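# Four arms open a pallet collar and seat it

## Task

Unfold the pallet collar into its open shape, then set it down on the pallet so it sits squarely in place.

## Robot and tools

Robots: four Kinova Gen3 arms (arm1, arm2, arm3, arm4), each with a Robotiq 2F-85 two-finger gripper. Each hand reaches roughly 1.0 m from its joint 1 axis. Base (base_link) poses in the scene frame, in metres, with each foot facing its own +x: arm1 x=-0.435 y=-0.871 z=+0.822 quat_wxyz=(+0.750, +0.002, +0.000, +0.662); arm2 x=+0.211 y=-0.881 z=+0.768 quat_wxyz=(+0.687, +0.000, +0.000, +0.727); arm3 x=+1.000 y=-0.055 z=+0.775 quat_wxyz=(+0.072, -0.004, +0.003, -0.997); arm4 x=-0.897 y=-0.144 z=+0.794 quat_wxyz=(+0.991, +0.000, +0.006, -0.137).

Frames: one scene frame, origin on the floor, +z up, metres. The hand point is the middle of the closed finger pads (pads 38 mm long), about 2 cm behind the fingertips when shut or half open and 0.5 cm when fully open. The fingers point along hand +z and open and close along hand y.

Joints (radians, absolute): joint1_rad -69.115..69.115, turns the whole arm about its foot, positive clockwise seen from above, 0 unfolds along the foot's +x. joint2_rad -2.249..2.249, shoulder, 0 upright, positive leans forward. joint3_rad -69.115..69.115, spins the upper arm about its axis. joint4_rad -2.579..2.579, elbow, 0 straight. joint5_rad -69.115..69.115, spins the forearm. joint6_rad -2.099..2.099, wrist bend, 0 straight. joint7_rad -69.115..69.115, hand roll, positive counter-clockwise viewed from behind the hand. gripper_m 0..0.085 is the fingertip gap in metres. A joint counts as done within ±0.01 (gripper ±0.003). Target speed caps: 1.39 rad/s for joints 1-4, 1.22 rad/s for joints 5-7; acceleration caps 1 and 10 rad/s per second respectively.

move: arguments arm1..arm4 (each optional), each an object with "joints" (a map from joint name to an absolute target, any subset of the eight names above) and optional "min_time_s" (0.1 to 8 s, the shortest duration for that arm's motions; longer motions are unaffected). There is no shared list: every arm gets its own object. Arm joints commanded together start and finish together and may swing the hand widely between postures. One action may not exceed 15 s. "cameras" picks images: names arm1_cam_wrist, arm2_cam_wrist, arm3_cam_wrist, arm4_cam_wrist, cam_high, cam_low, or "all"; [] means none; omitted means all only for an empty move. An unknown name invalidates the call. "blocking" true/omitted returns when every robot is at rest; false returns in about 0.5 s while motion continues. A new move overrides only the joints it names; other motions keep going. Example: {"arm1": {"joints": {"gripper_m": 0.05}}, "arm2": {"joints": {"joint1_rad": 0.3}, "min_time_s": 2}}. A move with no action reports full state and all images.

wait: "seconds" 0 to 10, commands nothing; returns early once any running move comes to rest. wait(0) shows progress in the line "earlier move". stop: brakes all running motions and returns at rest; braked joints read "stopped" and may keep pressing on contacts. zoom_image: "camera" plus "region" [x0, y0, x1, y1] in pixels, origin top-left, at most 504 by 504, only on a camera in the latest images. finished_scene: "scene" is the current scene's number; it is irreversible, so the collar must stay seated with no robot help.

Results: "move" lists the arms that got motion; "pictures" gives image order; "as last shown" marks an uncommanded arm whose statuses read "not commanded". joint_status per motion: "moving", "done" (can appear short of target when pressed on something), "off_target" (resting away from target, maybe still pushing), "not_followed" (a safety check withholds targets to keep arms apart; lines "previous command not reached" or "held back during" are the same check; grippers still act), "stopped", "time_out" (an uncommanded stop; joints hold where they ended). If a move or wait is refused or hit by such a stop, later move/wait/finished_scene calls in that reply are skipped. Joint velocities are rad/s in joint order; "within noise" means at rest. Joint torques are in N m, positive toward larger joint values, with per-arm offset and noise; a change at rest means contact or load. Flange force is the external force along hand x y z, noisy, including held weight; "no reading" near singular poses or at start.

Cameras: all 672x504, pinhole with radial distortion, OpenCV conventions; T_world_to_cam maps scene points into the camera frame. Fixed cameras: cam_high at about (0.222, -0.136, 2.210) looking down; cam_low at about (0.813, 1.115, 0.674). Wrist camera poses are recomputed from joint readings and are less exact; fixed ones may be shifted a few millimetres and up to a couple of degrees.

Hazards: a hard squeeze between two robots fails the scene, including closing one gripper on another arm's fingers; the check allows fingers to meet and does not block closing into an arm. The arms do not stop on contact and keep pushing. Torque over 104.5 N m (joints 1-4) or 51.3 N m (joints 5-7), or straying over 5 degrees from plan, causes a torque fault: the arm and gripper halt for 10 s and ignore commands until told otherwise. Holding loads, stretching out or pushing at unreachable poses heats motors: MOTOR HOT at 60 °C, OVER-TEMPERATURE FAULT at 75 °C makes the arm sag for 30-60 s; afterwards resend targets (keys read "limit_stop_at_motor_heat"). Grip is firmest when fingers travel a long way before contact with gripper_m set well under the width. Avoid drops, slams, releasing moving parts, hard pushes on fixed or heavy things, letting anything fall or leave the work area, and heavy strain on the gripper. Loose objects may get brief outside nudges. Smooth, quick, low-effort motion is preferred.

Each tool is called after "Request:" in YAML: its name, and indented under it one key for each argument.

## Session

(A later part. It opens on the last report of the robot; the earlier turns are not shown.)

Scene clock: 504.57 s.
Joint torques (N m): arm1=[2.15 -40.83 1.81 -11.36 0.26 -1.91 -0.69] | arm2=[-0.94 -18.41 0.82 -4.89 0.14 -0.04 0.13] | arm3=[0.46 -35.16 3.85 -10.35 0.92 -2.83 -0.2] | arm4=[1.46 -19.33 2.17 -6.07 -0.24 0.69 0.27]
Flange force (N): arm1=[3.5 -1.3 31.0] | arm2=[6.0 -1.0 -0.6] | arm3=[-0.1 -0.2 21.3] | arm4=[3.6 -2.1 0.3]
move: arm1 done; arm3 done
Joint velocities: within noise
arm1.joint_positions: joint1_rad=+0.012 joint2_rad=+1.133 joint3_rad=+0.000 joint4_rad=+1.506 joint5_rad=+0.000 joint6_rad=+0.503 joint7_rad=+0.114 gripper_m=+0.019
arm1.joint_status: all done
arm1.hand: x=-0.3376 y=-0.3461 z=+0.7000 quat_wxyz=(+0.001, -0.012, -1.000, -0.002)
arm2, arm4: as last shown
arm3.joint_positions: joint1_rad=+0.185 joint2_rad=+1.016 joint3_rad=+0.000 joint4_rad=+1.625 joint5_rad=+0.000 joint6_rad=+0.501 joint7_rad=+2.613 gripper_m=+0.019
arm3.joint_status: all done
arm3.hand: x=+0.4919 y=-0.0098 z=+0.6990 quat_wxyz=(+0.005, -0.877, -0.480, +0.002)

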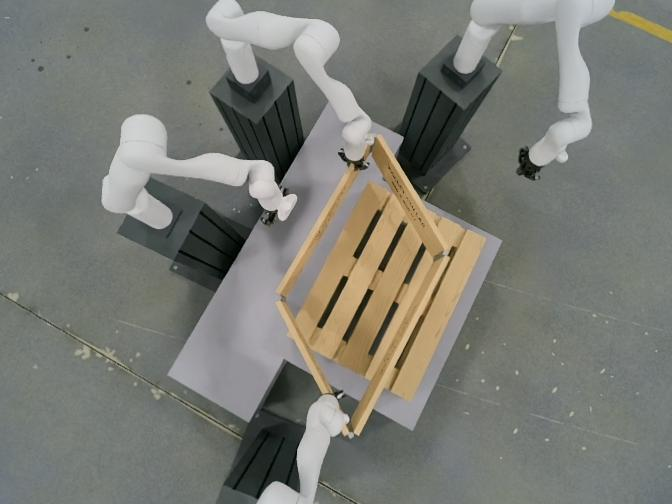

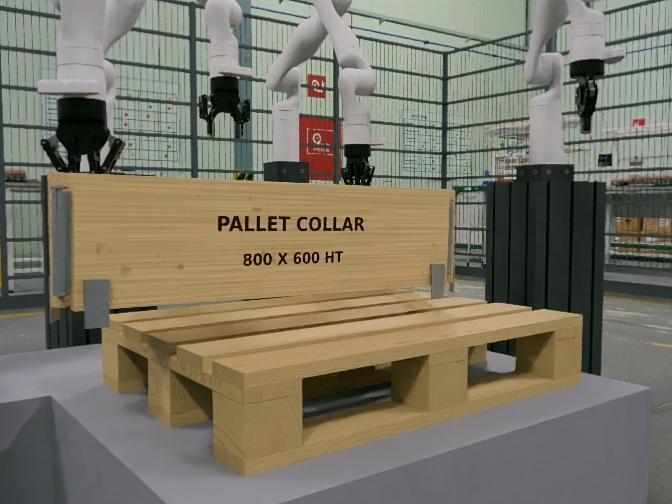

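Request:
move:
  arm1: {"joints": {"joint1_rad": 0.0604, "joint2_rad": 1.1596, "joint3_rad": 0, "joint4_rad": 1.4159, "joint5_rad": 0, "joint6_rad": 0.5661, "joint7_rad": 0.1719}, "min_time_s": 2.5}
  arm3: {"joints": {"joint1_rad": 0.2794, "joint2_rad": 1.0534, "joint3_rad": 0, "joint4_rad": 1.5062, "joint5_rad": 0, "joint6_rad": 0.5820, "joint7_rad": 2.8545}, "min_time_s": 2.5}

Request:
move:
  arm1: {"joints": {"joint1_rad": 0.1047, "joint2_rad": 1.1907, "joint3_rad": 0, "joint4_rad": 1.3165, "joint5_rad": 0, "joint6_rad": 0.6344, "joint7_rad": 0.2264}, "min_time_s": 2.5}
  arm3: {"joints": {"joint1_rad": 0.3492, "joint2_rad": 1.1048, "joint3_rad": 0, "joint4_rad": 1.3539, "joint5_rad": 0, "joint6_rad": 0.6829, "joint7_rad": 3.0709}, "min_time_s": 2.5}

Request:
move:
  arm1: {"joints": {"joint1_rad": 0.1456, "joint2_rad": 1.2275, "joint3_rad": 0, "joint4_rad": 1.2055, "joint5_rad": 0, "joint6_rad": 0.7086, "joint7_rad": 0.2773}, "min_time_s": 2.5}
  arm3: {"joints": {"joint1_rad": 0.3964, "joint2_rad": 1.1694, "joint3_rad": 0, "joint4_rad": 1.1742, "joint5_rad": 0, "joint6_rad": 0.7980, "joint7_rad": 3.2646}, "min_time_s": 2.5}
  cameras: ["all"]

Scene clock: 510.13 s.
Joint torques (N m): arm1=[2.12 -42.63 1.36 -12.67 0.01 -2.21 -0.71] | arm2=[-0.92 -18.41 0.83 -4.83 0.16 -0.05 0.03] | arm3=[0.25 -37.38 3.58 -12.08 0.99 -3.38 -0.1] | arm4=[1.49 -19.3 2.19 -6.03 -0.24 0.68 0.29]
Flange force (N): arm1=[3.3 -1.0 31.2] | arm2=[6.3 -0.9 -0.7] | arm3=[0.2 0.0 21.3] | arm4=[3.7 -2.0 0.2]
move: arm1 done; arm3 done
Joint velocities: within noise
arm1.joint_positions: joint1_rad=+0.060 joint2_rad=+1.160 joint3_rad=+0.000 joint4_rad=+1.416 joint5_rad=+0.000 joint6_rad=+0.566 joint7_rad=+0.172 gripper_m=+0.019
arm1.joint_status: all done
arm1.hand: x=-0.3086 y=-0.3301 z=+0.6999 quat_wxyz=(+0.001, -0.007, -1.000, -0.002)
arm2, arm4: as last shown
arm3.joint_positions: joint1_rad=+0.279 joint2_rad=+1.053 joint3_rad=+0.000 joint4_rad=+1.506 joint5_rad=+0.000 joint6_rad=+0.582 joint7_rad=+2.855 gripper_m=+0.019
arm3.joint_status: all done
arm3.hand: x=+0.4687 y=+0.0420 z=+0.6990 quat_wxyz=(+0.005, -0.839, -0.543, +0.002)
pictures: none

Scene clock: 512.93 s.
Joint torques (N m): arm1=[1.99 -44.28 0.82 -13.76 -0.28 -2.38 -0.72] | arm2=[-0.97 -18.34 0.88 -4.86 0.11 -0.04 0.06] | arm3=[0.16 -39.84 3.27 -13.83 1 -3.76 -0.01] | arm4=[1.5 -19.25 2.25 -6.08 -0.2 0.69 0.29]
Flange force (N): arm1=[2.8 -0.4 31.4] | arm2=[6.1 -0.8 -0.7] | arm3=[0.1 0.4 21.4] | arm4=[3.7 -2.3 0.1]
move: arm1 done; arm3 done
Joint velocities: within noise
arm1.joint_positions: joint1_rad=+0.105 joint2_rad=+1.191 joint3_rad=+0.000 joint4_rad=+1.316 joint5_rad=+0.000 joint6_rad=+0.634 joint7_rad=+0.226 gripper_m=+0.019
arm1.joint_status: all done
arm1.hand: x=-0.2796 y=-0.3141 z=+0.7000 quat_wxyz=(+0.001, -0.002, -1.000, -0.002)
arm2, arm4: as last shown
arm3.joint_positions: joint1_rad=+0.349 joint2_rad=+1.105 joint3_rad=+0.000 joint4_rad=+1.354 joint5_rad=+0.000 joint6_rad=+0.683 joint7_rad=+3.071 gripper_m=+0.019
arm3.joint_status: all done
arm3.hand: x=+0.4418 y=+0.0860 z=+0.6992 quat_wxyz=(+0.005, -0.797, -0.603, +0.002)
pictures: none

Scene clock: 515.73 s.
Joint torques (N m): arm1=[1.92 -45.84 0.15 -14.79 -0.7 -2.48 -0.77] | arm2=[-0.93 -18.39 0.78 -4.99 0.13 -0.05 0.04] | arm3=[0.07 -42.44 2.87 -15.56 0.82 -4.09 0.13] | arm4=[1.48 -19.34 2.18 -6.05 -0.23 0.69 0.29]
Flange force (N): arm1=[2.3 0.2 31.4] | arm2=[5.8 -0.7 -0.5] | arm3=[-0.1 0.5 21.6] | arm4=[3.7 -2.0 0.3]
move: arm1 done; arm3 done
Joint velocities: within noise
arm1.joint_positions: joint1_rad=+0.146 joint2_rad=+1.228 joint3_rad=+0.000 joint4_rad=+1.205 joint5_rad=+0.000 joint6_rad=+0.709 joint7_rad=+0.277 gripper_m=+0.019
arm1.joint_status: all done
arm1.hand: x=-0.2507 y=-0.2980 z=+0.7000 quat_wxyz=(+0.001, +0.003, -1.000, -0.002)
arm2.joint_positions: joint1_rad=-0.477 joint2_rad=+0.607 joint3_rad=+0.000 joint4_rad=+1.773 joint5_rad=+0.000 joint6_rad=+0.762 joint7_rad=+4.179 gripper_m=+0.070
arm2.joint_status: not commanded
arm2.hand: x=+0.0006 y=-0.4746 z=+0.8598 quat_wxyz=(+0.000, +0.707, +0.707, +0.000)
arm3.joint_positions: joint1_rad=+0.396 joint2_rad=+1.169 joint3_rad=+0.000 joint4_rad=+1.174 joint5_rad=+0.000 joint6_rad=+0.798 joint7_rad=+3.265 gripper_m=+0.019
arm3.joint_status: all done
arm3.hand: x=+0.4121 y=+0.1216 z=+0.6994 quat_wxyz=(+0.005, -0.751, -0.660, +0.001)
arm4.joint_positions: joint1_rad=-1.134 joint2_rad=+0.735 joint3_rad=+0.000 joint4_rad=+1.630 joint5_rad=+0.000 joint6_rad=+0.777 joint7_rad=-0.074 gripper_m=+0.000
arm4.joint_status: not commanded
arm4.hand: x=-0.5496 y=+0.2200 z=+0.8518 quat_wxyz=(+0.006, -0.383, -0.924, +0.002)
pictures: arm1_cam_wrist, arm2_cam_wrist, arm3_cam_wrist, arm4_cam_wrist, cam_high, cam_low
arm1_cam_wrist: T_world_to_cam=[[-0.01975, 0.99914, 0.03642, 0.26196], [0.99957, 0.01895, 0.02231, 0.29345], [0.0216, 0.03685, -0.99909, 0.86491]] pos_world=[-0.30683, -0.29917, 0.84804]
arm2_cam_wrist: T_world_to_cam=[[0.99998, 0.00587, -0.001, 0.00172], [0.00588, -0.99998, 0.00233, -0.42182], [-0.00099, -0.00234, -1, 1.0029]] pos_world=[0.00175, -0.41947, 1.00388]
arm3_cam_wrist: T_world_to_cam=[[0.99303, -0.11753, -0.00922, -0.38923], [-0.11745, -0.99304, 0.00841, 0.21587], [-0.01015, -0.00727, -0.99992, 0.85186]] pos_world=[0.42051, 0.17481, 0.84638]
arm4_cam_wrist: T_world_to_cam=[[0.70413, 0.71007, -0.00197, 0.23071], [0.71001, -0.7041, -0.01153, 0.60566], [-0.00957, 0.00672, -0.99993, 0.99384]] pos_world=[-0.58296, 0.25595, 1.00121]

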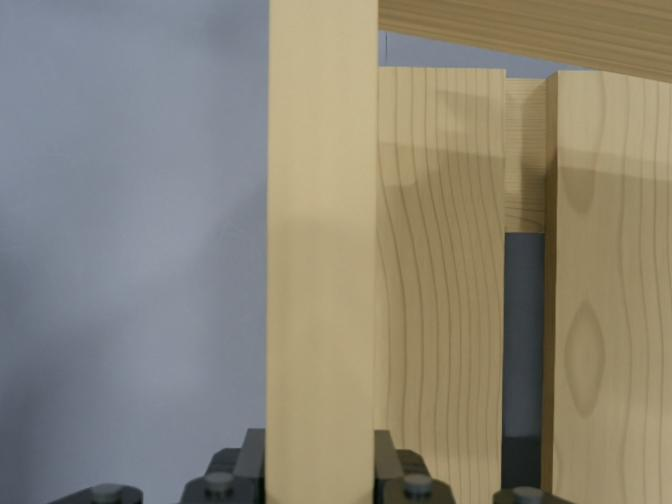

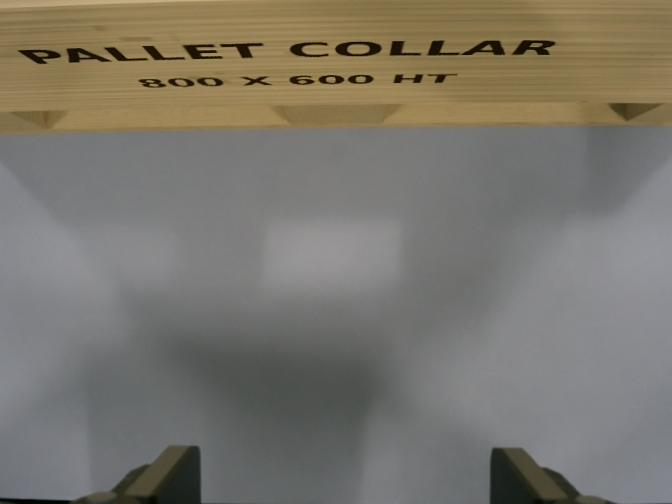

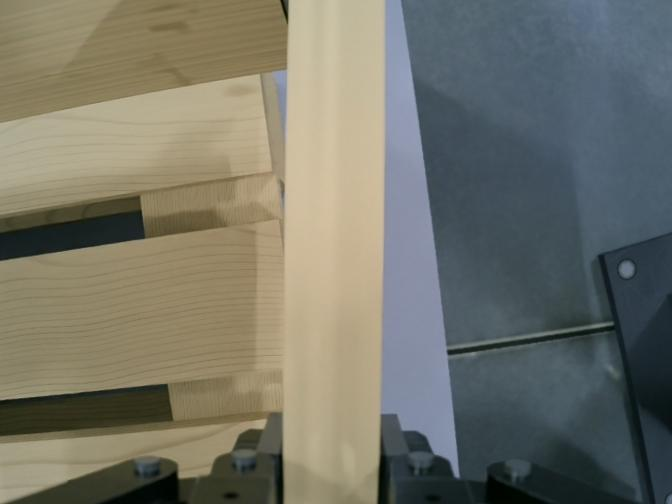

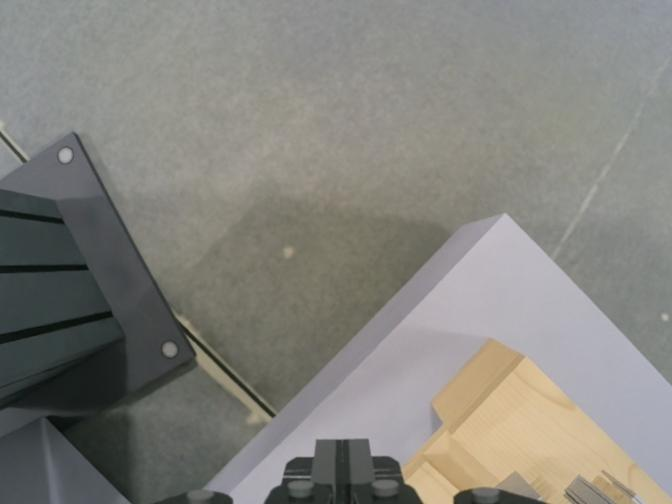

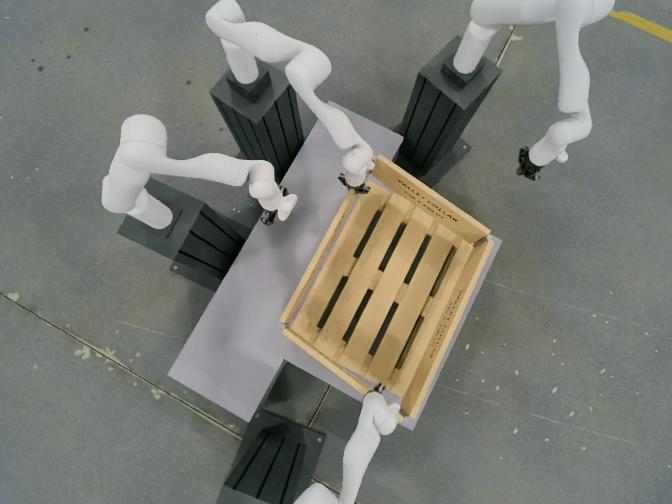

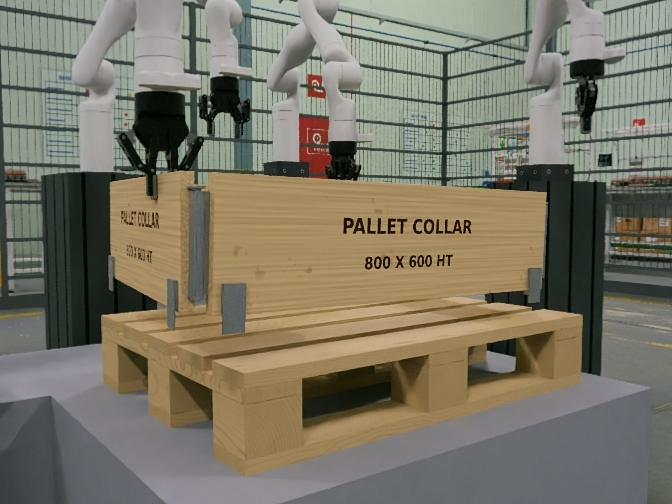

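Request:
move:
  arm1: {"joints": {"joint1_rad": 0.1684, "joint2_rad": 1.2701, "joint3_rad": 0, "joint4_rad": 1.0832, "joint5_rad": 0, "joint6_rad": 0.7883, "joint7_rad": 0.3103}, "min_time_s": 3}
  arm3: {"joints": {"joint1_rad": 0.4243, "joint2_rad": 1.2669, "joint3_rad": 0, "joint4_rad": 0.9171, "joint5_rad": 0, "joint6_rad": 0.9576, "joint7_rad": 3.4392}, "min_time_s": 3}
  cameras: ["arm1_cam_wrist", "arm3_cam_wrist", "cam_high", "cam_low"]

Scene clock: 543.37 s.
Joint torques (N m): arm1=[1.3 -47.46 -0.63 -15.85 -1.18 -2.57 -0.72] | arm2=[-0.99 -18.37 0.94 -4.91 0.11 -0.03 0.07] | arm3=[-0.05 -45.34 2.42 -17.36 0.67 -4.2 0.4] | arm4=[1.44 -19.29 2.2 -6.06 -0.23 0.7 0.29]
Flange force (N): arm1=[1.1 0.5 31.4] | arm2=[6.0 -0.7 -0.6] | arm3=[-0.5 0.7 21.9] | arm4=[3.6 -2.2 0.2]
move: arm1 done; arm3 done
Joint velocities: within noise
arm1.joint_positions: joint1_rad=+0.168 joint2_rad=+1.270 joint3_rad=+0.000 joint4_rad=+1.083 joint5_rad=+0.000 joint6_rad=+0.788 joint7_rad=+0.310 gripper_m=+0.019
arm1.joint_status: all done
arm1.hand: x=-0.2307 y=-0.2794 z=+0.7000 quat_wxyz=(+0.001, +0.009, -1.000, -0.002)
arm2, arm4: as last shown
arm3.joint_positions: joint1_rad=+0.424 joint2_rad=+1.267 joint3_rad=+0.000 joint4_rad=+0.917 joint5_rad=+0.000 joint6_rad=+0.958 joint7_rad=+3.439 gripper_m=+0.019
arm3.joint_status: all done
arm3.hand: x=+0.3729 y=+0.1507 z=+0.6999 quat_wxyz=(+0.005, -0.701, -0.713, +0.001)
arm1_cam_wrist: T_world_to_cam=[[-0.03005, 0.99889, 0.03634, 0.24142], [0.99932, 0.02925, 0.0224, 0.27586], [0.02132, 0.03699, -0.99909, 0.86388]] pos_world=[-0.28684, -0.28117, 0.84814]
arm3_cam_wrist: T_world_to_cam=[[0.99954, 0.02899, -0.00839, -0.37201], [0.02905, -0.99955, 0.00708, 0.18739], [-0.00818, -0.00732, -0.99994, 0.85158]] pos_world=[0.37337, 0.20433, 0.84708]

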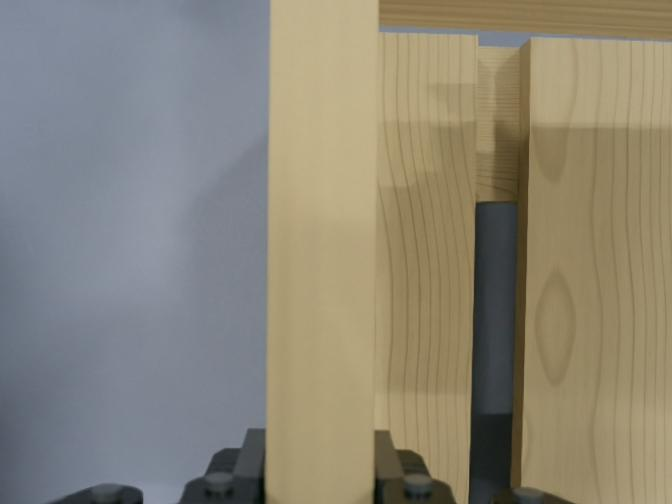

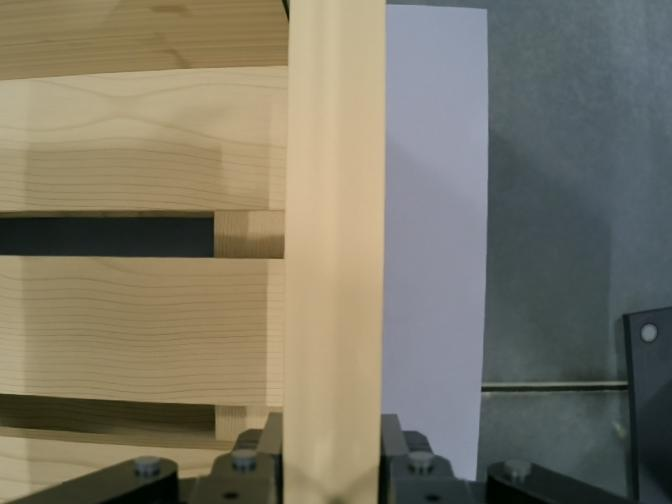

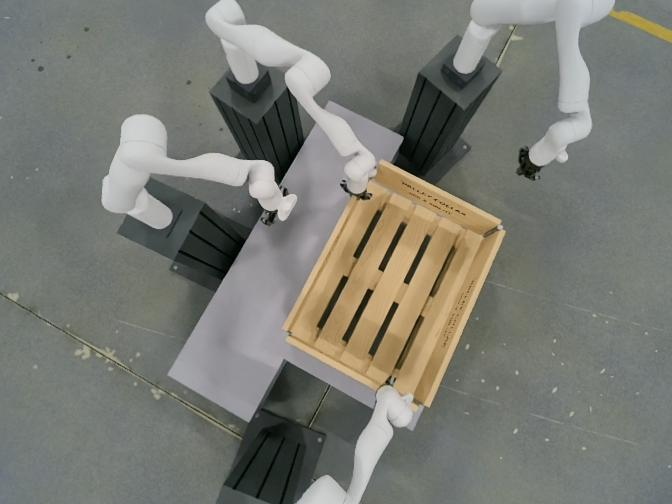

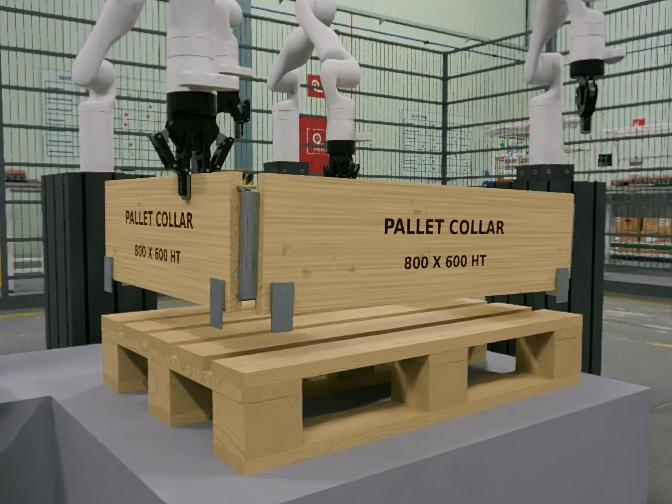

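Request:
zoom_image:
  camera: "cam_low"
  region: [90, 230, 340, 400]

Request:
zoom_image:
  camera: "cam_low"
  region: [460, 230, 640, 400]

Request:
zoom_image:
  camera: "cam_high"
  region: [270, 140, 520, 420]

Scaled by 2.016 from the camera's image (finer frame: 960x720).

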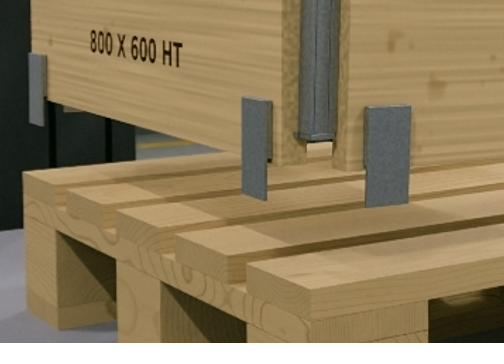

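Scaled by 2.800 from the camera's image (finer frame: 960x720).

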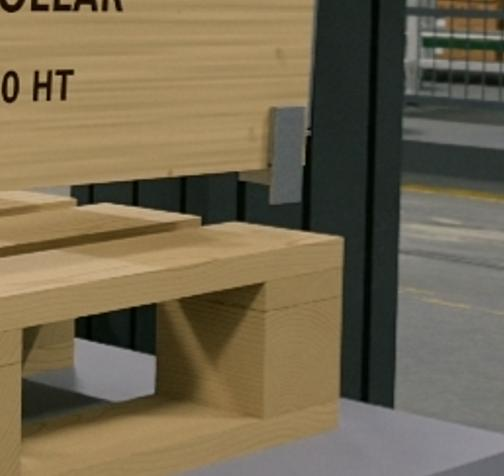

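Scaled by 1.800 from the camera's image (finer frame: 960x720).

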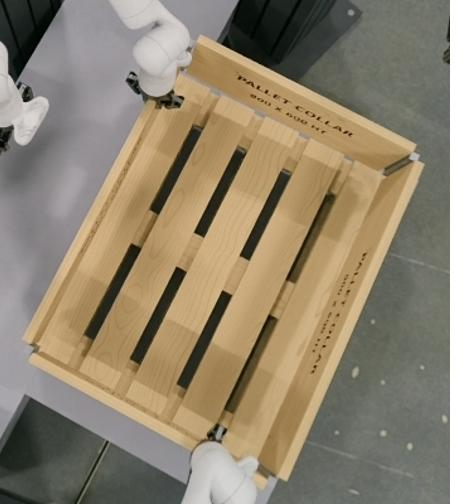

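Request:
move:
  arm2: {"joints": {"joint1_rad": -0.0414, "joint2_rad": 0.8733, "joint3_rad": 0, "joint4_rad": 1.3550, "joint5_rad": 0, "joint6_rad": 0.9133, "joint7_rad": 1.4729}, "min_time_s": 4}
  arm4: {"joints": {"joint1_rad": -0.8687, "joint2_rad": 1.0113, "joint3_rad": 0, "joint4_rad": 1.3582, "joint5_rad": 0, "joint6_rad": 0.7721, "joint7_rad": -0.5765, "gripper_m": 0.06}, "min_time_s": 4}
  cameras: ["arm2_cam_wrist", "arm4_cam_wrist"]

Scene clock: 569.30 s.
Joint torques (N m): arm1=[1.38 -47.34 -0.65 -15.8 -1.18 -2.52 -0.73] | arm2=[-0.93 -23.24 0.91 -5.7 0.14 0.09 0.08] | arm3=[-0.11 -45.27 2.4 -17.33 0.63 -4.17 0.39] | arm4=[1.54 -22.84 2.32 -6.06 -0.22 0.64 0.28]
Flange force (N): arm1=[1.2 0.4 31.3] | arm2=[-7.2 -1.3 -0.2] | arm3=[-0.4 0.8 21.8] | arm4=[1.5 -3.7 -0.3]
move: arm2 done; arm4 done
Joint velocities: within noise
arm1, arm3: as last shown
arm2.joint_positions: joint1_rad=-0.041 joint2_rad=+0.873 joint3_rad=+0.000 joint4_rad=+1.355 joint5_rad=+0.000 joint6_rad=+0.913 joint7_rad=+1.473 gripper_m=+0.070
arm2.joint_status: all done
arm2.hand: x=+0.1806 y=-0.3096 z=+0.8199 quat_wxyz=(+0.000, +0.707, -0.707, +0.000)
arm3.hand: x=+0.3729 y=+0.1507 z=+0.7000 quat_wxyz=(+0.005, -0.701, -0.713, +0.001)
arm4.joint_positions: joint1_rad=-0.869 joint2_rad=+1.011 joint3_rad=+0.000 joint4_rad=+1.358 joint5_rad=+0.000 joint6_rad=+0.772 joint7_rad=-0.576 gripper_m=+0.060
arm4.joint_status: all done
arm4.hand: x=-0.4066 y=+0.1578 z=+0.7599 quat_wxyz=(+0.005, -0.701, -0.713, +0.004)
arm2_cam_wrist: T_world_to_cam=[[-0.99998, -0.00587, -0.00101, 0.17837], [-0.00587, 0.99998, 0.00343, 0.36266], [0.00099, 0.00344, -0.99999, 0.96495]] pos_world=[0.17955, -0.36492, 0.96388]
arm4_cam_wrist: T_world_to_cam=[[0.99974, 0.02185, -0.00693, 0.40658], [0.02183, -0.99976, -0.00327, 0.21976], [-0.007, 0.00312, -0.99997, 0.90535]] pos_world=[-0.40494, 0.208, 0.90886]

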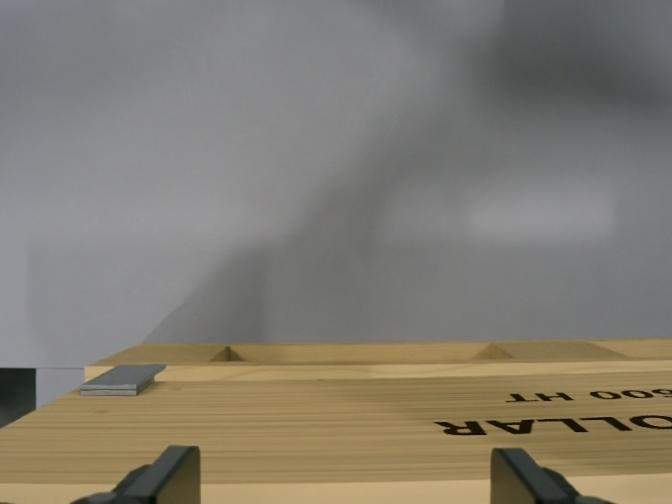

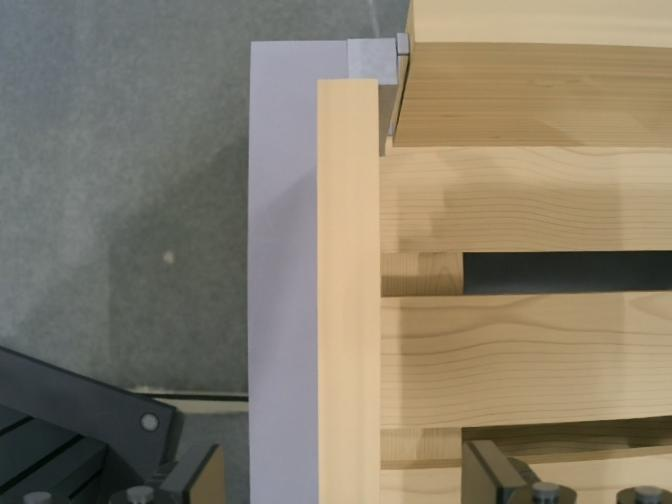

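Request:
zoom_image:
  camera: "arm2_cam_wrist"
  region: [0, 320, 260, 470]

Request:
zoom_image:
  camera: "arm2_cam_wrist"
  region: [420, 320, 672, 470]

Request:
zoom_image:
  camera: "arm4_cam_wrist"
  region: [230, 20, 480, 220]

Request:
zoom_image:
  camera: "arm4_cam_wrist"
  region: [230, 280, 480, 480]

Scaled by 1.938.

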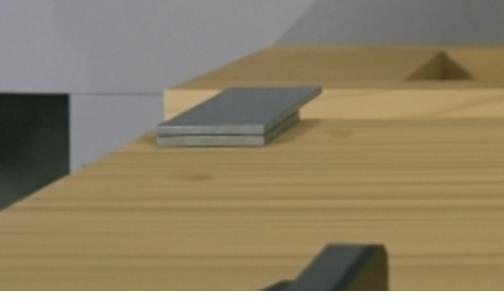

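Scaled by 2.000.

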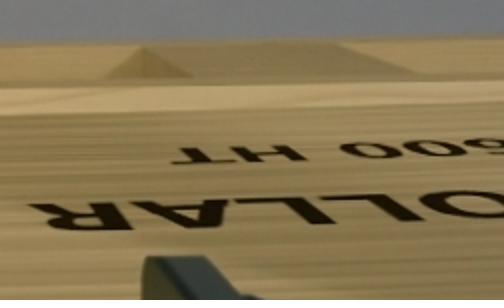

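Scaled by 2.016.

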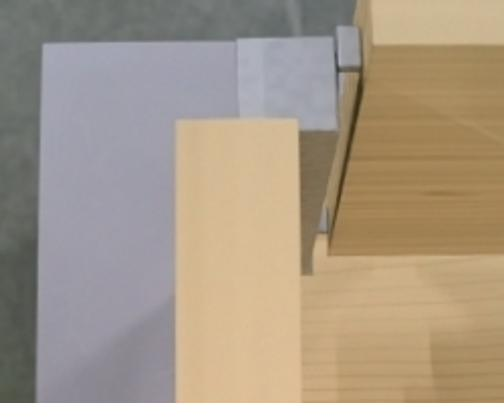

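Scaled by 2.016.

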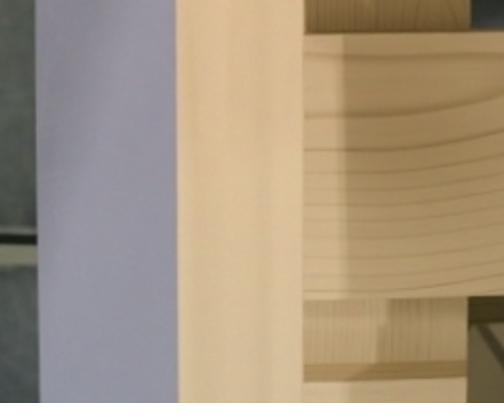

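Request:
move:
  arm4: {"joints": {"joint1_rad": -1.1249, "joint2_rad": 1.1826, "joint3_rad": 0, "joint4_rad": 0.7853, "joint5_rad": 0, "joint6_rad": 1.1737, "joint7_rad": -0.8502}, "min_time_s": 3}
  cameras: ["arm4_cam_wrist"]

Request:
zoom_image:
  camera: "arm4_cam_wrist"
  region: [200, 200, 450, 450]

Scene clock: 586.20 s.
Joint torques (N m): arm1=[1.36 -47.35 -0.65 -15.77 -1.16 -2.51 -0.71] | arm2=[-0.92 -23.25 0.96 -5.74 0.09 0.03 0.06] | arm3=[-0.08 -45.28 2.42 -17.36 0.61 -4.19 0.4] | arm4=[1.4 -26.36 2.34 -8.11 -0.19 0.63 0.28]
Flange force (N): arm1=[1.2 0.6 31.4] | arm2=[-7.2 -1.3 -0.3] | arm3=[-0.5 0.9 21.8] | arm4=[-1.1 -4.8 -0.1]
move: arm4 done
Joint velocities: within noise
arm1, arm2, arm3: as last shown
arm1.hand: x=-0.2308 y=-0.2794 z=+0.7000 quat_wxyz=(+0.001, +0.009, -1.000, -0.002)
arm4.joint_positions: joint1_rad=-1.125 joint2_rad=+1.183 joint3_rad=+0.000 joint4_rad=+0.785 joint5_rad=+0.000 joint6_rad=+1.174 joint7_rad=-0.850 gripper_m=+0.060
arm4.joint_status: all done
arm4.hand: x=-0.4303 y=+0.3500 z=+0.8001 quat_wxyz=(+0.005, -0.707, -0.707, +0.004)
arm4_cam_wrist: T_world_to_cam=[[0.99997, 0.00425, -0.00703, 0.4327], [0.00423, -0.99999, -0.00293, 0.40487], [-0.00704, 0.0029, -0.99997, 0.94486]] pos_world=[-0.42775, 0.40029, 0.94906]

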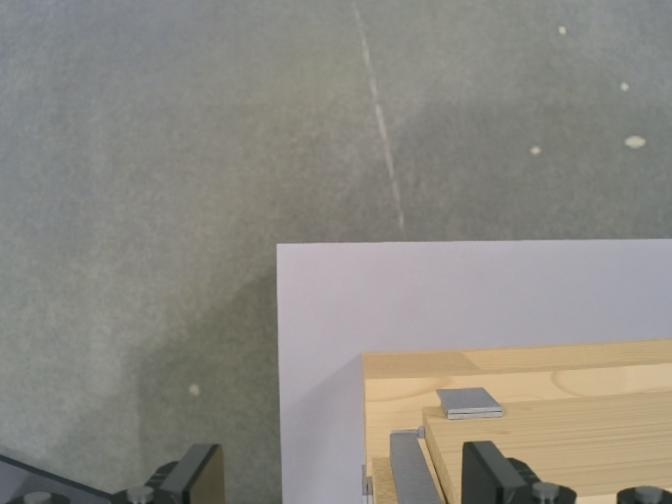

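Scaled by 2.016.

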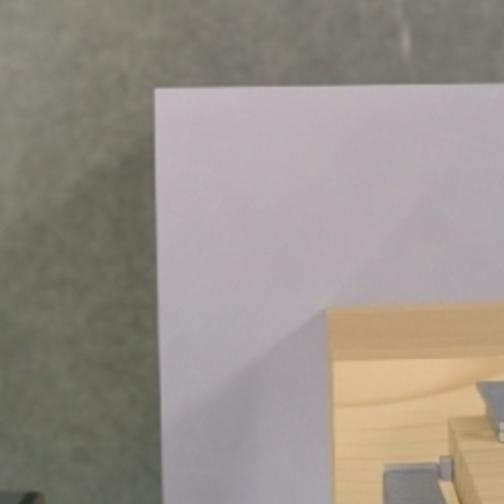

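Request:
zoom_image:
  camera: "arm4_cam_wrist"
  region: [340, 334, 520, 504]

Request:
zoom_image:
  camera: "arm4_cam_wrist"
  region: [492, 334, 672, 504]

Scaled by 2.800.

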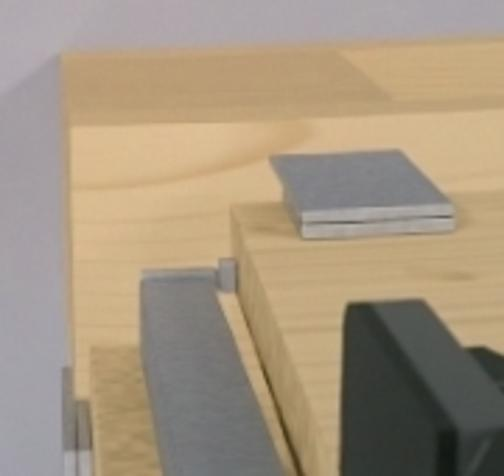

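Scaled by 2.800.

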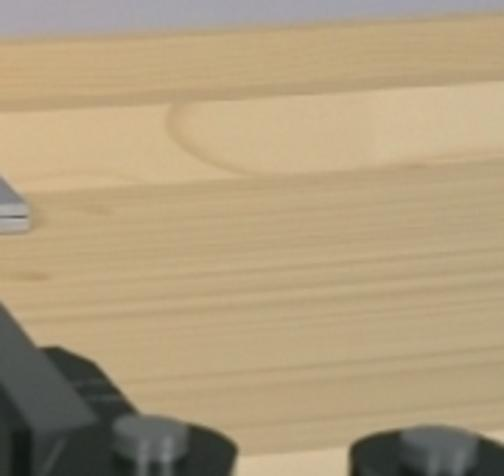

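Request:
move:
  arm4: {"joints": {"joint1_rad": -0.8669, "joint2_rad": 1.0142, "joint3_rad": 0, "joint4_rad": 1.3506, "joint5_rad": 0, "joint6_rad": 0.7768, "joint7_rad": -0.5747, "gripper_m": 0.05}, "min_time_s": 3}

Request:
move:
  arm4: {"joints": {"joint1_rad": -0.8669, "joint2_rad": 1.1461, "joint3_rad": 0, "joint4_rad": 1.3294, "joint5_rad": 0, "joint6_rad": 0.6661, "joint7_rad": -0.5747}, "min_time_s": 2.5}
  cameras: ["arm4_cam_wrist"]

Scene clock: 602.90 s.
Joint torques (N m): arm1=[1.34 -47.32 -0.66 -15.8 -1.14 -2.51 -0.71] | arm2=[-0.94 -23.19 0.98 -5.66 0.1 0.1 0.07] | arm3=[-0.1 -45.27 2.41 -17.37 0.63 -4.2 0.39] | arm4=[1.5 -22.88 2.33 -6.02 -0.21 0.68 0.3]
Flange force (N): arm1=[1.2 0.4 31.3] | arm2=[-7.3 -1.3 -0.3] | arm3=[-0.5 0.9 21.8] | arm4=[1.6 -3.5 -0.2]
move: arm4 done
Joint velocities: within noise
arm1, arm2, arm3: as last shown
arm4.joint_positions: joint1_rad=-0.867 joint2_rad=+1.014 joint3_rad=+0.000 joint4_rad=+1.351 joint5_rad=+0.000 joint6_rad=+0.777 joint7_rad=-0.575 gripper_m=+0.050
arm4.joint_status: all done
arm4.hand: x=-0.4047 y=+0.1578 z=+0.7599 quat_wxyz=(+0.005, -0.701, -0.713, +0.004)
pictures: none

Scene clock: 605.70 s.
Joint torques (N m): arm1=[1.37 -47.33 -0.58 -15.8 -1.17 -2.51 -0.72] | arm2=[-0.89 -23.29 0.97 -5.84 0.13 0.06 0.06] | arm3=[-0.09 -45.29 2.43 -17.36 0.62 -4.17 0.37] | arm4=[1.47 -23.37 2.3 -5.31 -0.19 0.66 0.28]
Flange force (N): arm1=[1.3 0.4 31.3] | arm2=[-6.7 -1.3 -0.1] | arm3=[-0.5 1.0 21.8] | arm4=[1.4 -3.6 -0.5]
move: arm4 done
Joint velocities: within noise
arm1, arm2, arm3: as last shown
arm4.joint_positions: joint1_rad=-0.867 joint2_rad=+1.146 joint3_rad=+0.000 joint4_rad=+1.329 joint5_rad=+0.000 joint6_rad=+0.666 joint7_rad=-0.575 gripper_m=+0.050
arm4.joint_status: all done
arm4.hand: x=-0.4055 y=+0.1580 z=+0.6880 quat_wxyz=(+0.005, -0.701, -0.713, +0.004)
arm4_cam_wrist: T_world_to_cam=[[0.99974, 0.02185, -0.00683, 0.405], [0.02183, -0.99976, -0.00327, 0.2197], [-0.0069, 0.00312, -0.99997, 0.8335]] pos_world=[-0.40394, 0.2082, 0.83696]

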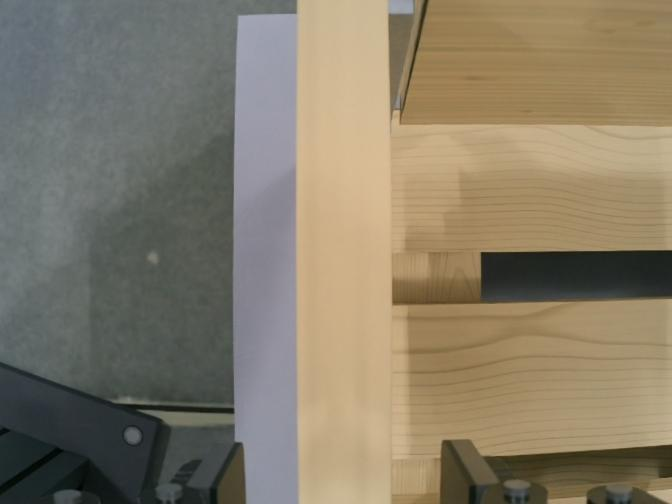

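Request:
move:
  arm4: {"joints": {"gripper_m": 0.008}}

Request:
move:
  arm4: {"joints": {"joint1_rad": -0.8669, "joint2_rad": 1.1213, "joint3_rad": 0, "joint4_rad": 1.3362, "joint5_rad": 0, "joint6_rad": 0.6841, "joint7_rad": -0.5747}, "min_time_s": 2}
  cameras: ["arm1_cam_wrist", "arm2_cam_wrist", "arm3_cam_wrist", "arm4_cam_wrist", "cam_low"]

Scene clock: 607.67 s.
Joint torques (N m): arm1=[1.11 -47.18 -0.88 -15.59 -1.25 -2.43 -0.74] | arm2=[-0.91 -23.3 0.92 -5.77 0.14 0.03 0.09] | arm3=[0.45 -45.82 2.77 -17.15 0.75 -3.82 0.32] | arm4=[1.11 -21.37 1.39 -3.79 -0.55 1.8 0.49]
Flange force (N): arm1=[0.6 0.8 31.3] | arm2=[-7.2 -1.2 -0.2] | arm3=[-0.8 -0.5 23.3] | arm4=[1.4 -3.1 -2.0]
move: arm4 off_target
Joint velocities: within noise
arm1, arm2, arm3: as last shown
arm4.joint_positions: joint1_rad=-0.867 joint2_rad=+1.146 joint3_rad=+0.000 joint4_rad=+1.329 joint5_rad=+0.000 joint6_rad=+0.666 joint7_rad=-0.575 gripper_m=+0.019
arm4.joint_status: gripper_m off_target (ended at +0.019, target +0.008)
arm4.hand: x=-0.4055 y=+0.1579 z=+0.6880 quat_wxyz=(+0.005, -0.701, -0.713, +0.004)
pictures: none

Scene clock: 609.97 s.
Joint torques (N m): arm1=[-0.07 -37.71 0.57 -13.42 0.35 -1.92 -0.62] | arm2=[-1.01 -23.3 0.91 -5.73 0.08 0.09 0.06] | arm3=[-0.28 -41.69 0.97 -14.08 -0.85 -1.53 -0.06] | arm4=[3.84 -30.39 6.06 -5.79 1.38 2.69 0.37]
Flange force (N): arm1=[1.8 -7.5 15.7] | arm2=[-7.2 -1.4 -0.1] | arm3=[1.0 -0.3 20.5] | arm4=[6.7 -2.9 15.7]
move: arm4 done
Joint velocities: within noise
arm1, arm2, arm3: as last shown
arm4.joint_positions: joint1_rad=-0.867 joint2_rad=+1.121 joint3_rad=+0.000 joint4_rad=+1.336 joint5_rad=+0.000 joint6_rad=+0.684 joint7_rad=-0.575 gripper_m=+0.019
arm4.joint_status: all done
arm4.hand: x=-0.4054 y=+0.1579 z=+0.7010 quat_wxyz=(+0.005, -0.701, -0.713, +0.004)
arm1_cam_wrist: T_world_to_cam=[[-0.02995, 0.99889, 0.03635, 0.24145], [0.99933, 0.02915, 0.0223, 0.27592], [0.02122, 0.03699, -0.99909, 0.86385]] pos_world=[-0.28684, -0.28117, 0.84814]
arm2_cam_wrist: T_world_to_cam=[[-0.99998, -0.00587, -0.00101, 0.17837], [-0.00587, 0.99998, 0.00343, 0.36266], [0.00099, 0.00344, -0.99999, 0.96495]] pos_world=[0.17955, -0.36492, 0.96388]
arm3_cam_wrist: T_world_to_cam=[[0.99954, 0.02899, -0.00849, -0.37193], [0.02905, -0.99955, 0.00707, 0.1874], [-0.00828, -0.00732, -0.99994, 0.85162]] pos_world=[0.37337, 0.20433, 0.84708]
arm4_cam_wrist: T_world_to_cam=[[0.99974, 0.02185, -0.00693, 0.40497], [0.02183, -0.99976, -0.00317, 0.21965], [-0.007, 0.00302, -0.99997, 0.84648]] pos_world=[-0.40374, 0.2082, 0.84996]

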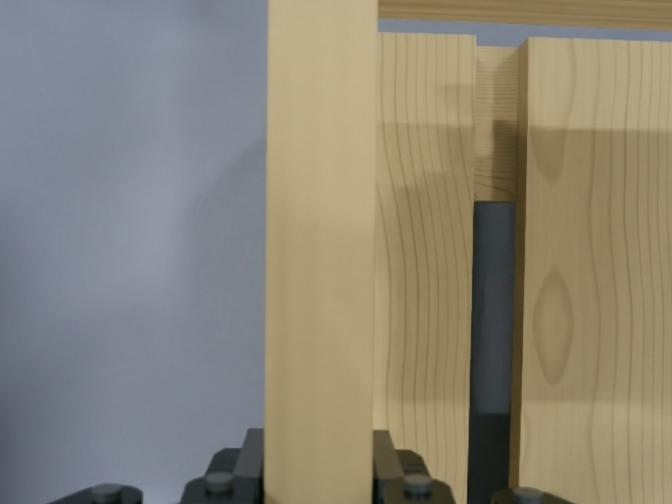

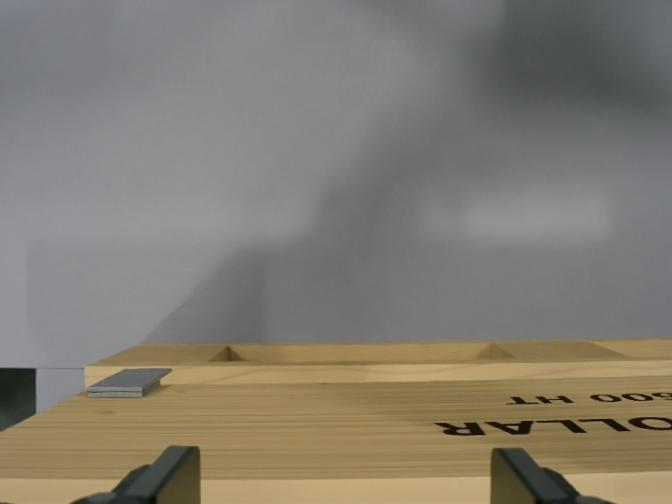

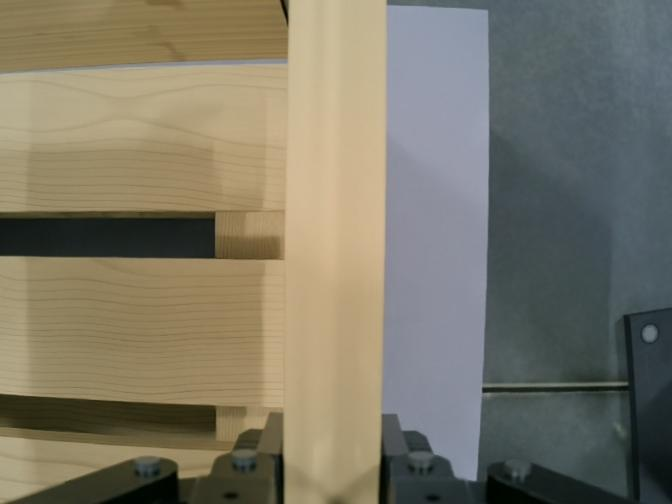

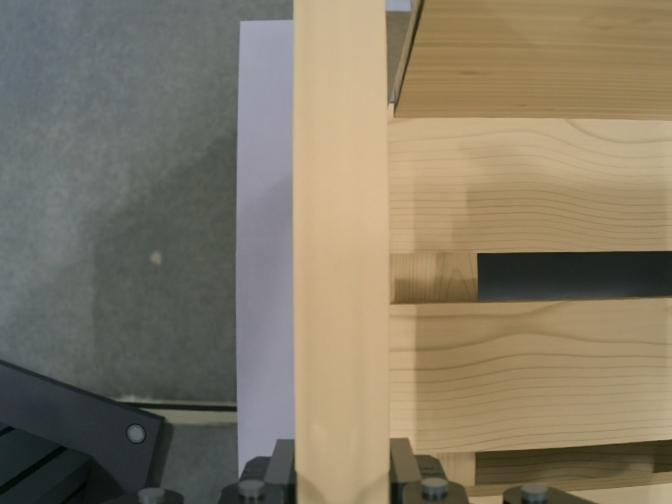

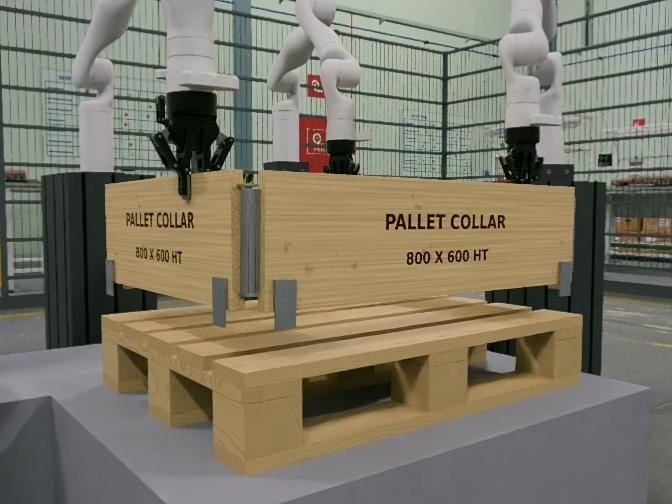

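Request:
zoom_image:
  camera: "cam_low"
  region: [90, 230, 340, 400]

Request:
zoom_image:
  camera: "cam_low"
  region: [460, 230, 640, 400]

Request:
zoom_image:
  camera: "arm2_cam_wrist"
  region: [0, 320, 260, 470]

Request:
zoom_image:
  camera: "arm2_cam_wrist"
  region: [420, 320, 672, 470]

Request:
zoom_image:
  camera: "arm1_cam_wrist"
  region: [360, 0, 560, 100]

Request:
zoom_image:
  camera: "arm4_cam_wrist"
  region: [280, 0, 480, 160]

Request:
zoom_image:
  camera: "arm3_cam_wrist"
  region: [150, 0, 400, 200]

Scaled by 2.016 from the camera's image (finer frame: 960x720).

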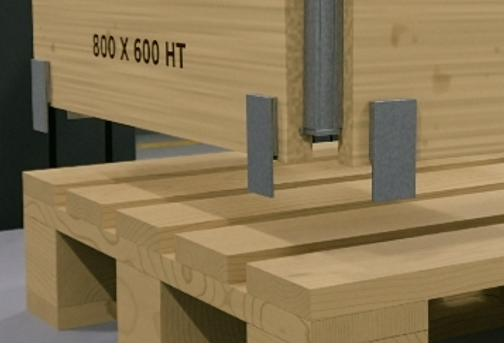

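Scaled by 2.800 from the camera's image (finer frame: 960x720).

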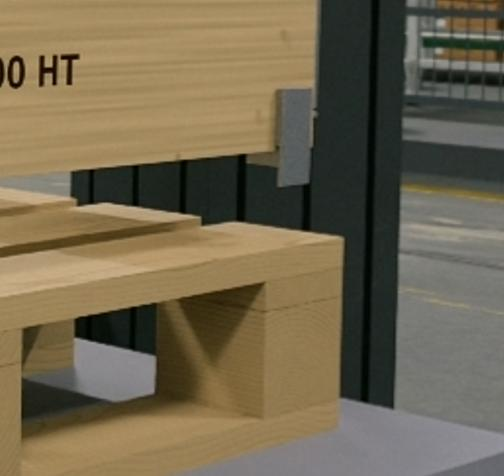

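Scaled by 1.938.

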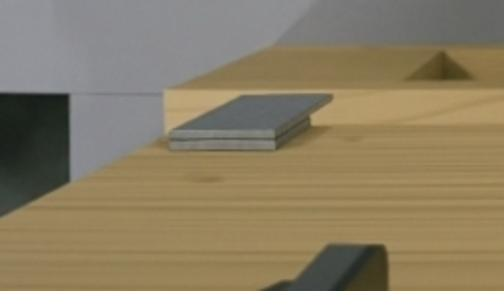

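Scaled by 2.000.

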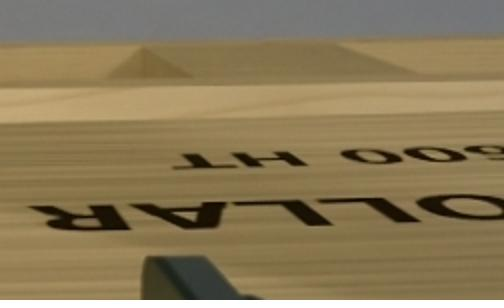

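Scaled by 2.520.

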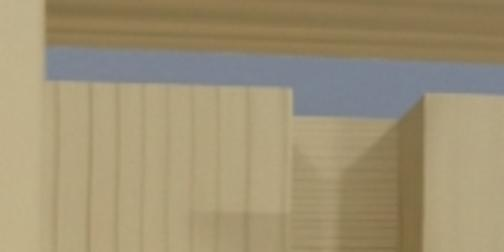

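Scaled by 2.520.

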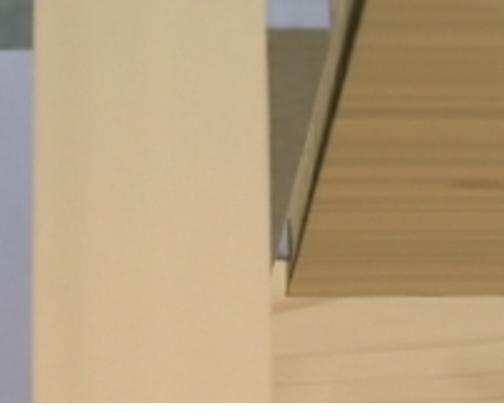

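Scaled by 2.016.

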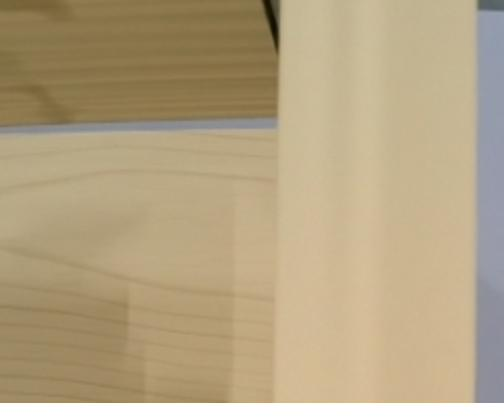

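Request:
zoom_image:
  camera: "cam_low"
  region: [190, 270, 310, 390]

Request:
zoom_image:
  camera: "cam_low"
  region: [530, 250, 610, 330]

Request:
zoom_image:
  camera: "cam_low"
  region: [90, 250, 190, 350]

Scaled by 4.200 from the camera's image (finer frame: 960x720).

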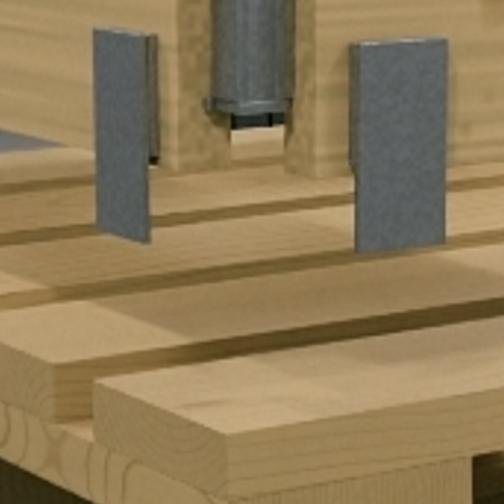

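Scaled by 6.300 from the camera's image (finer frame: 960x720).

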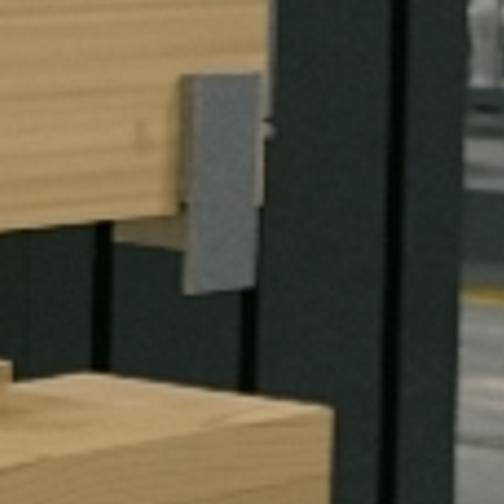

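Scaled by 5.040 from the camera's image (finer frame: 960x720).

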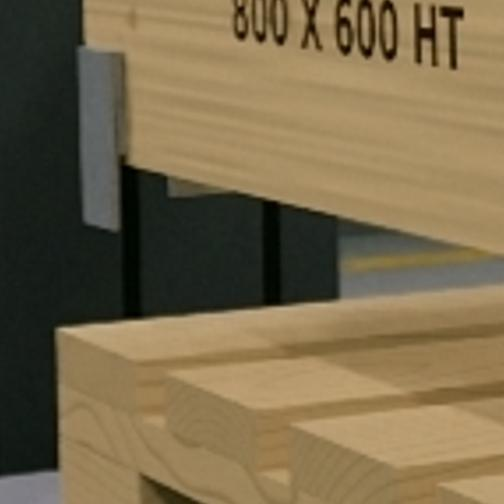

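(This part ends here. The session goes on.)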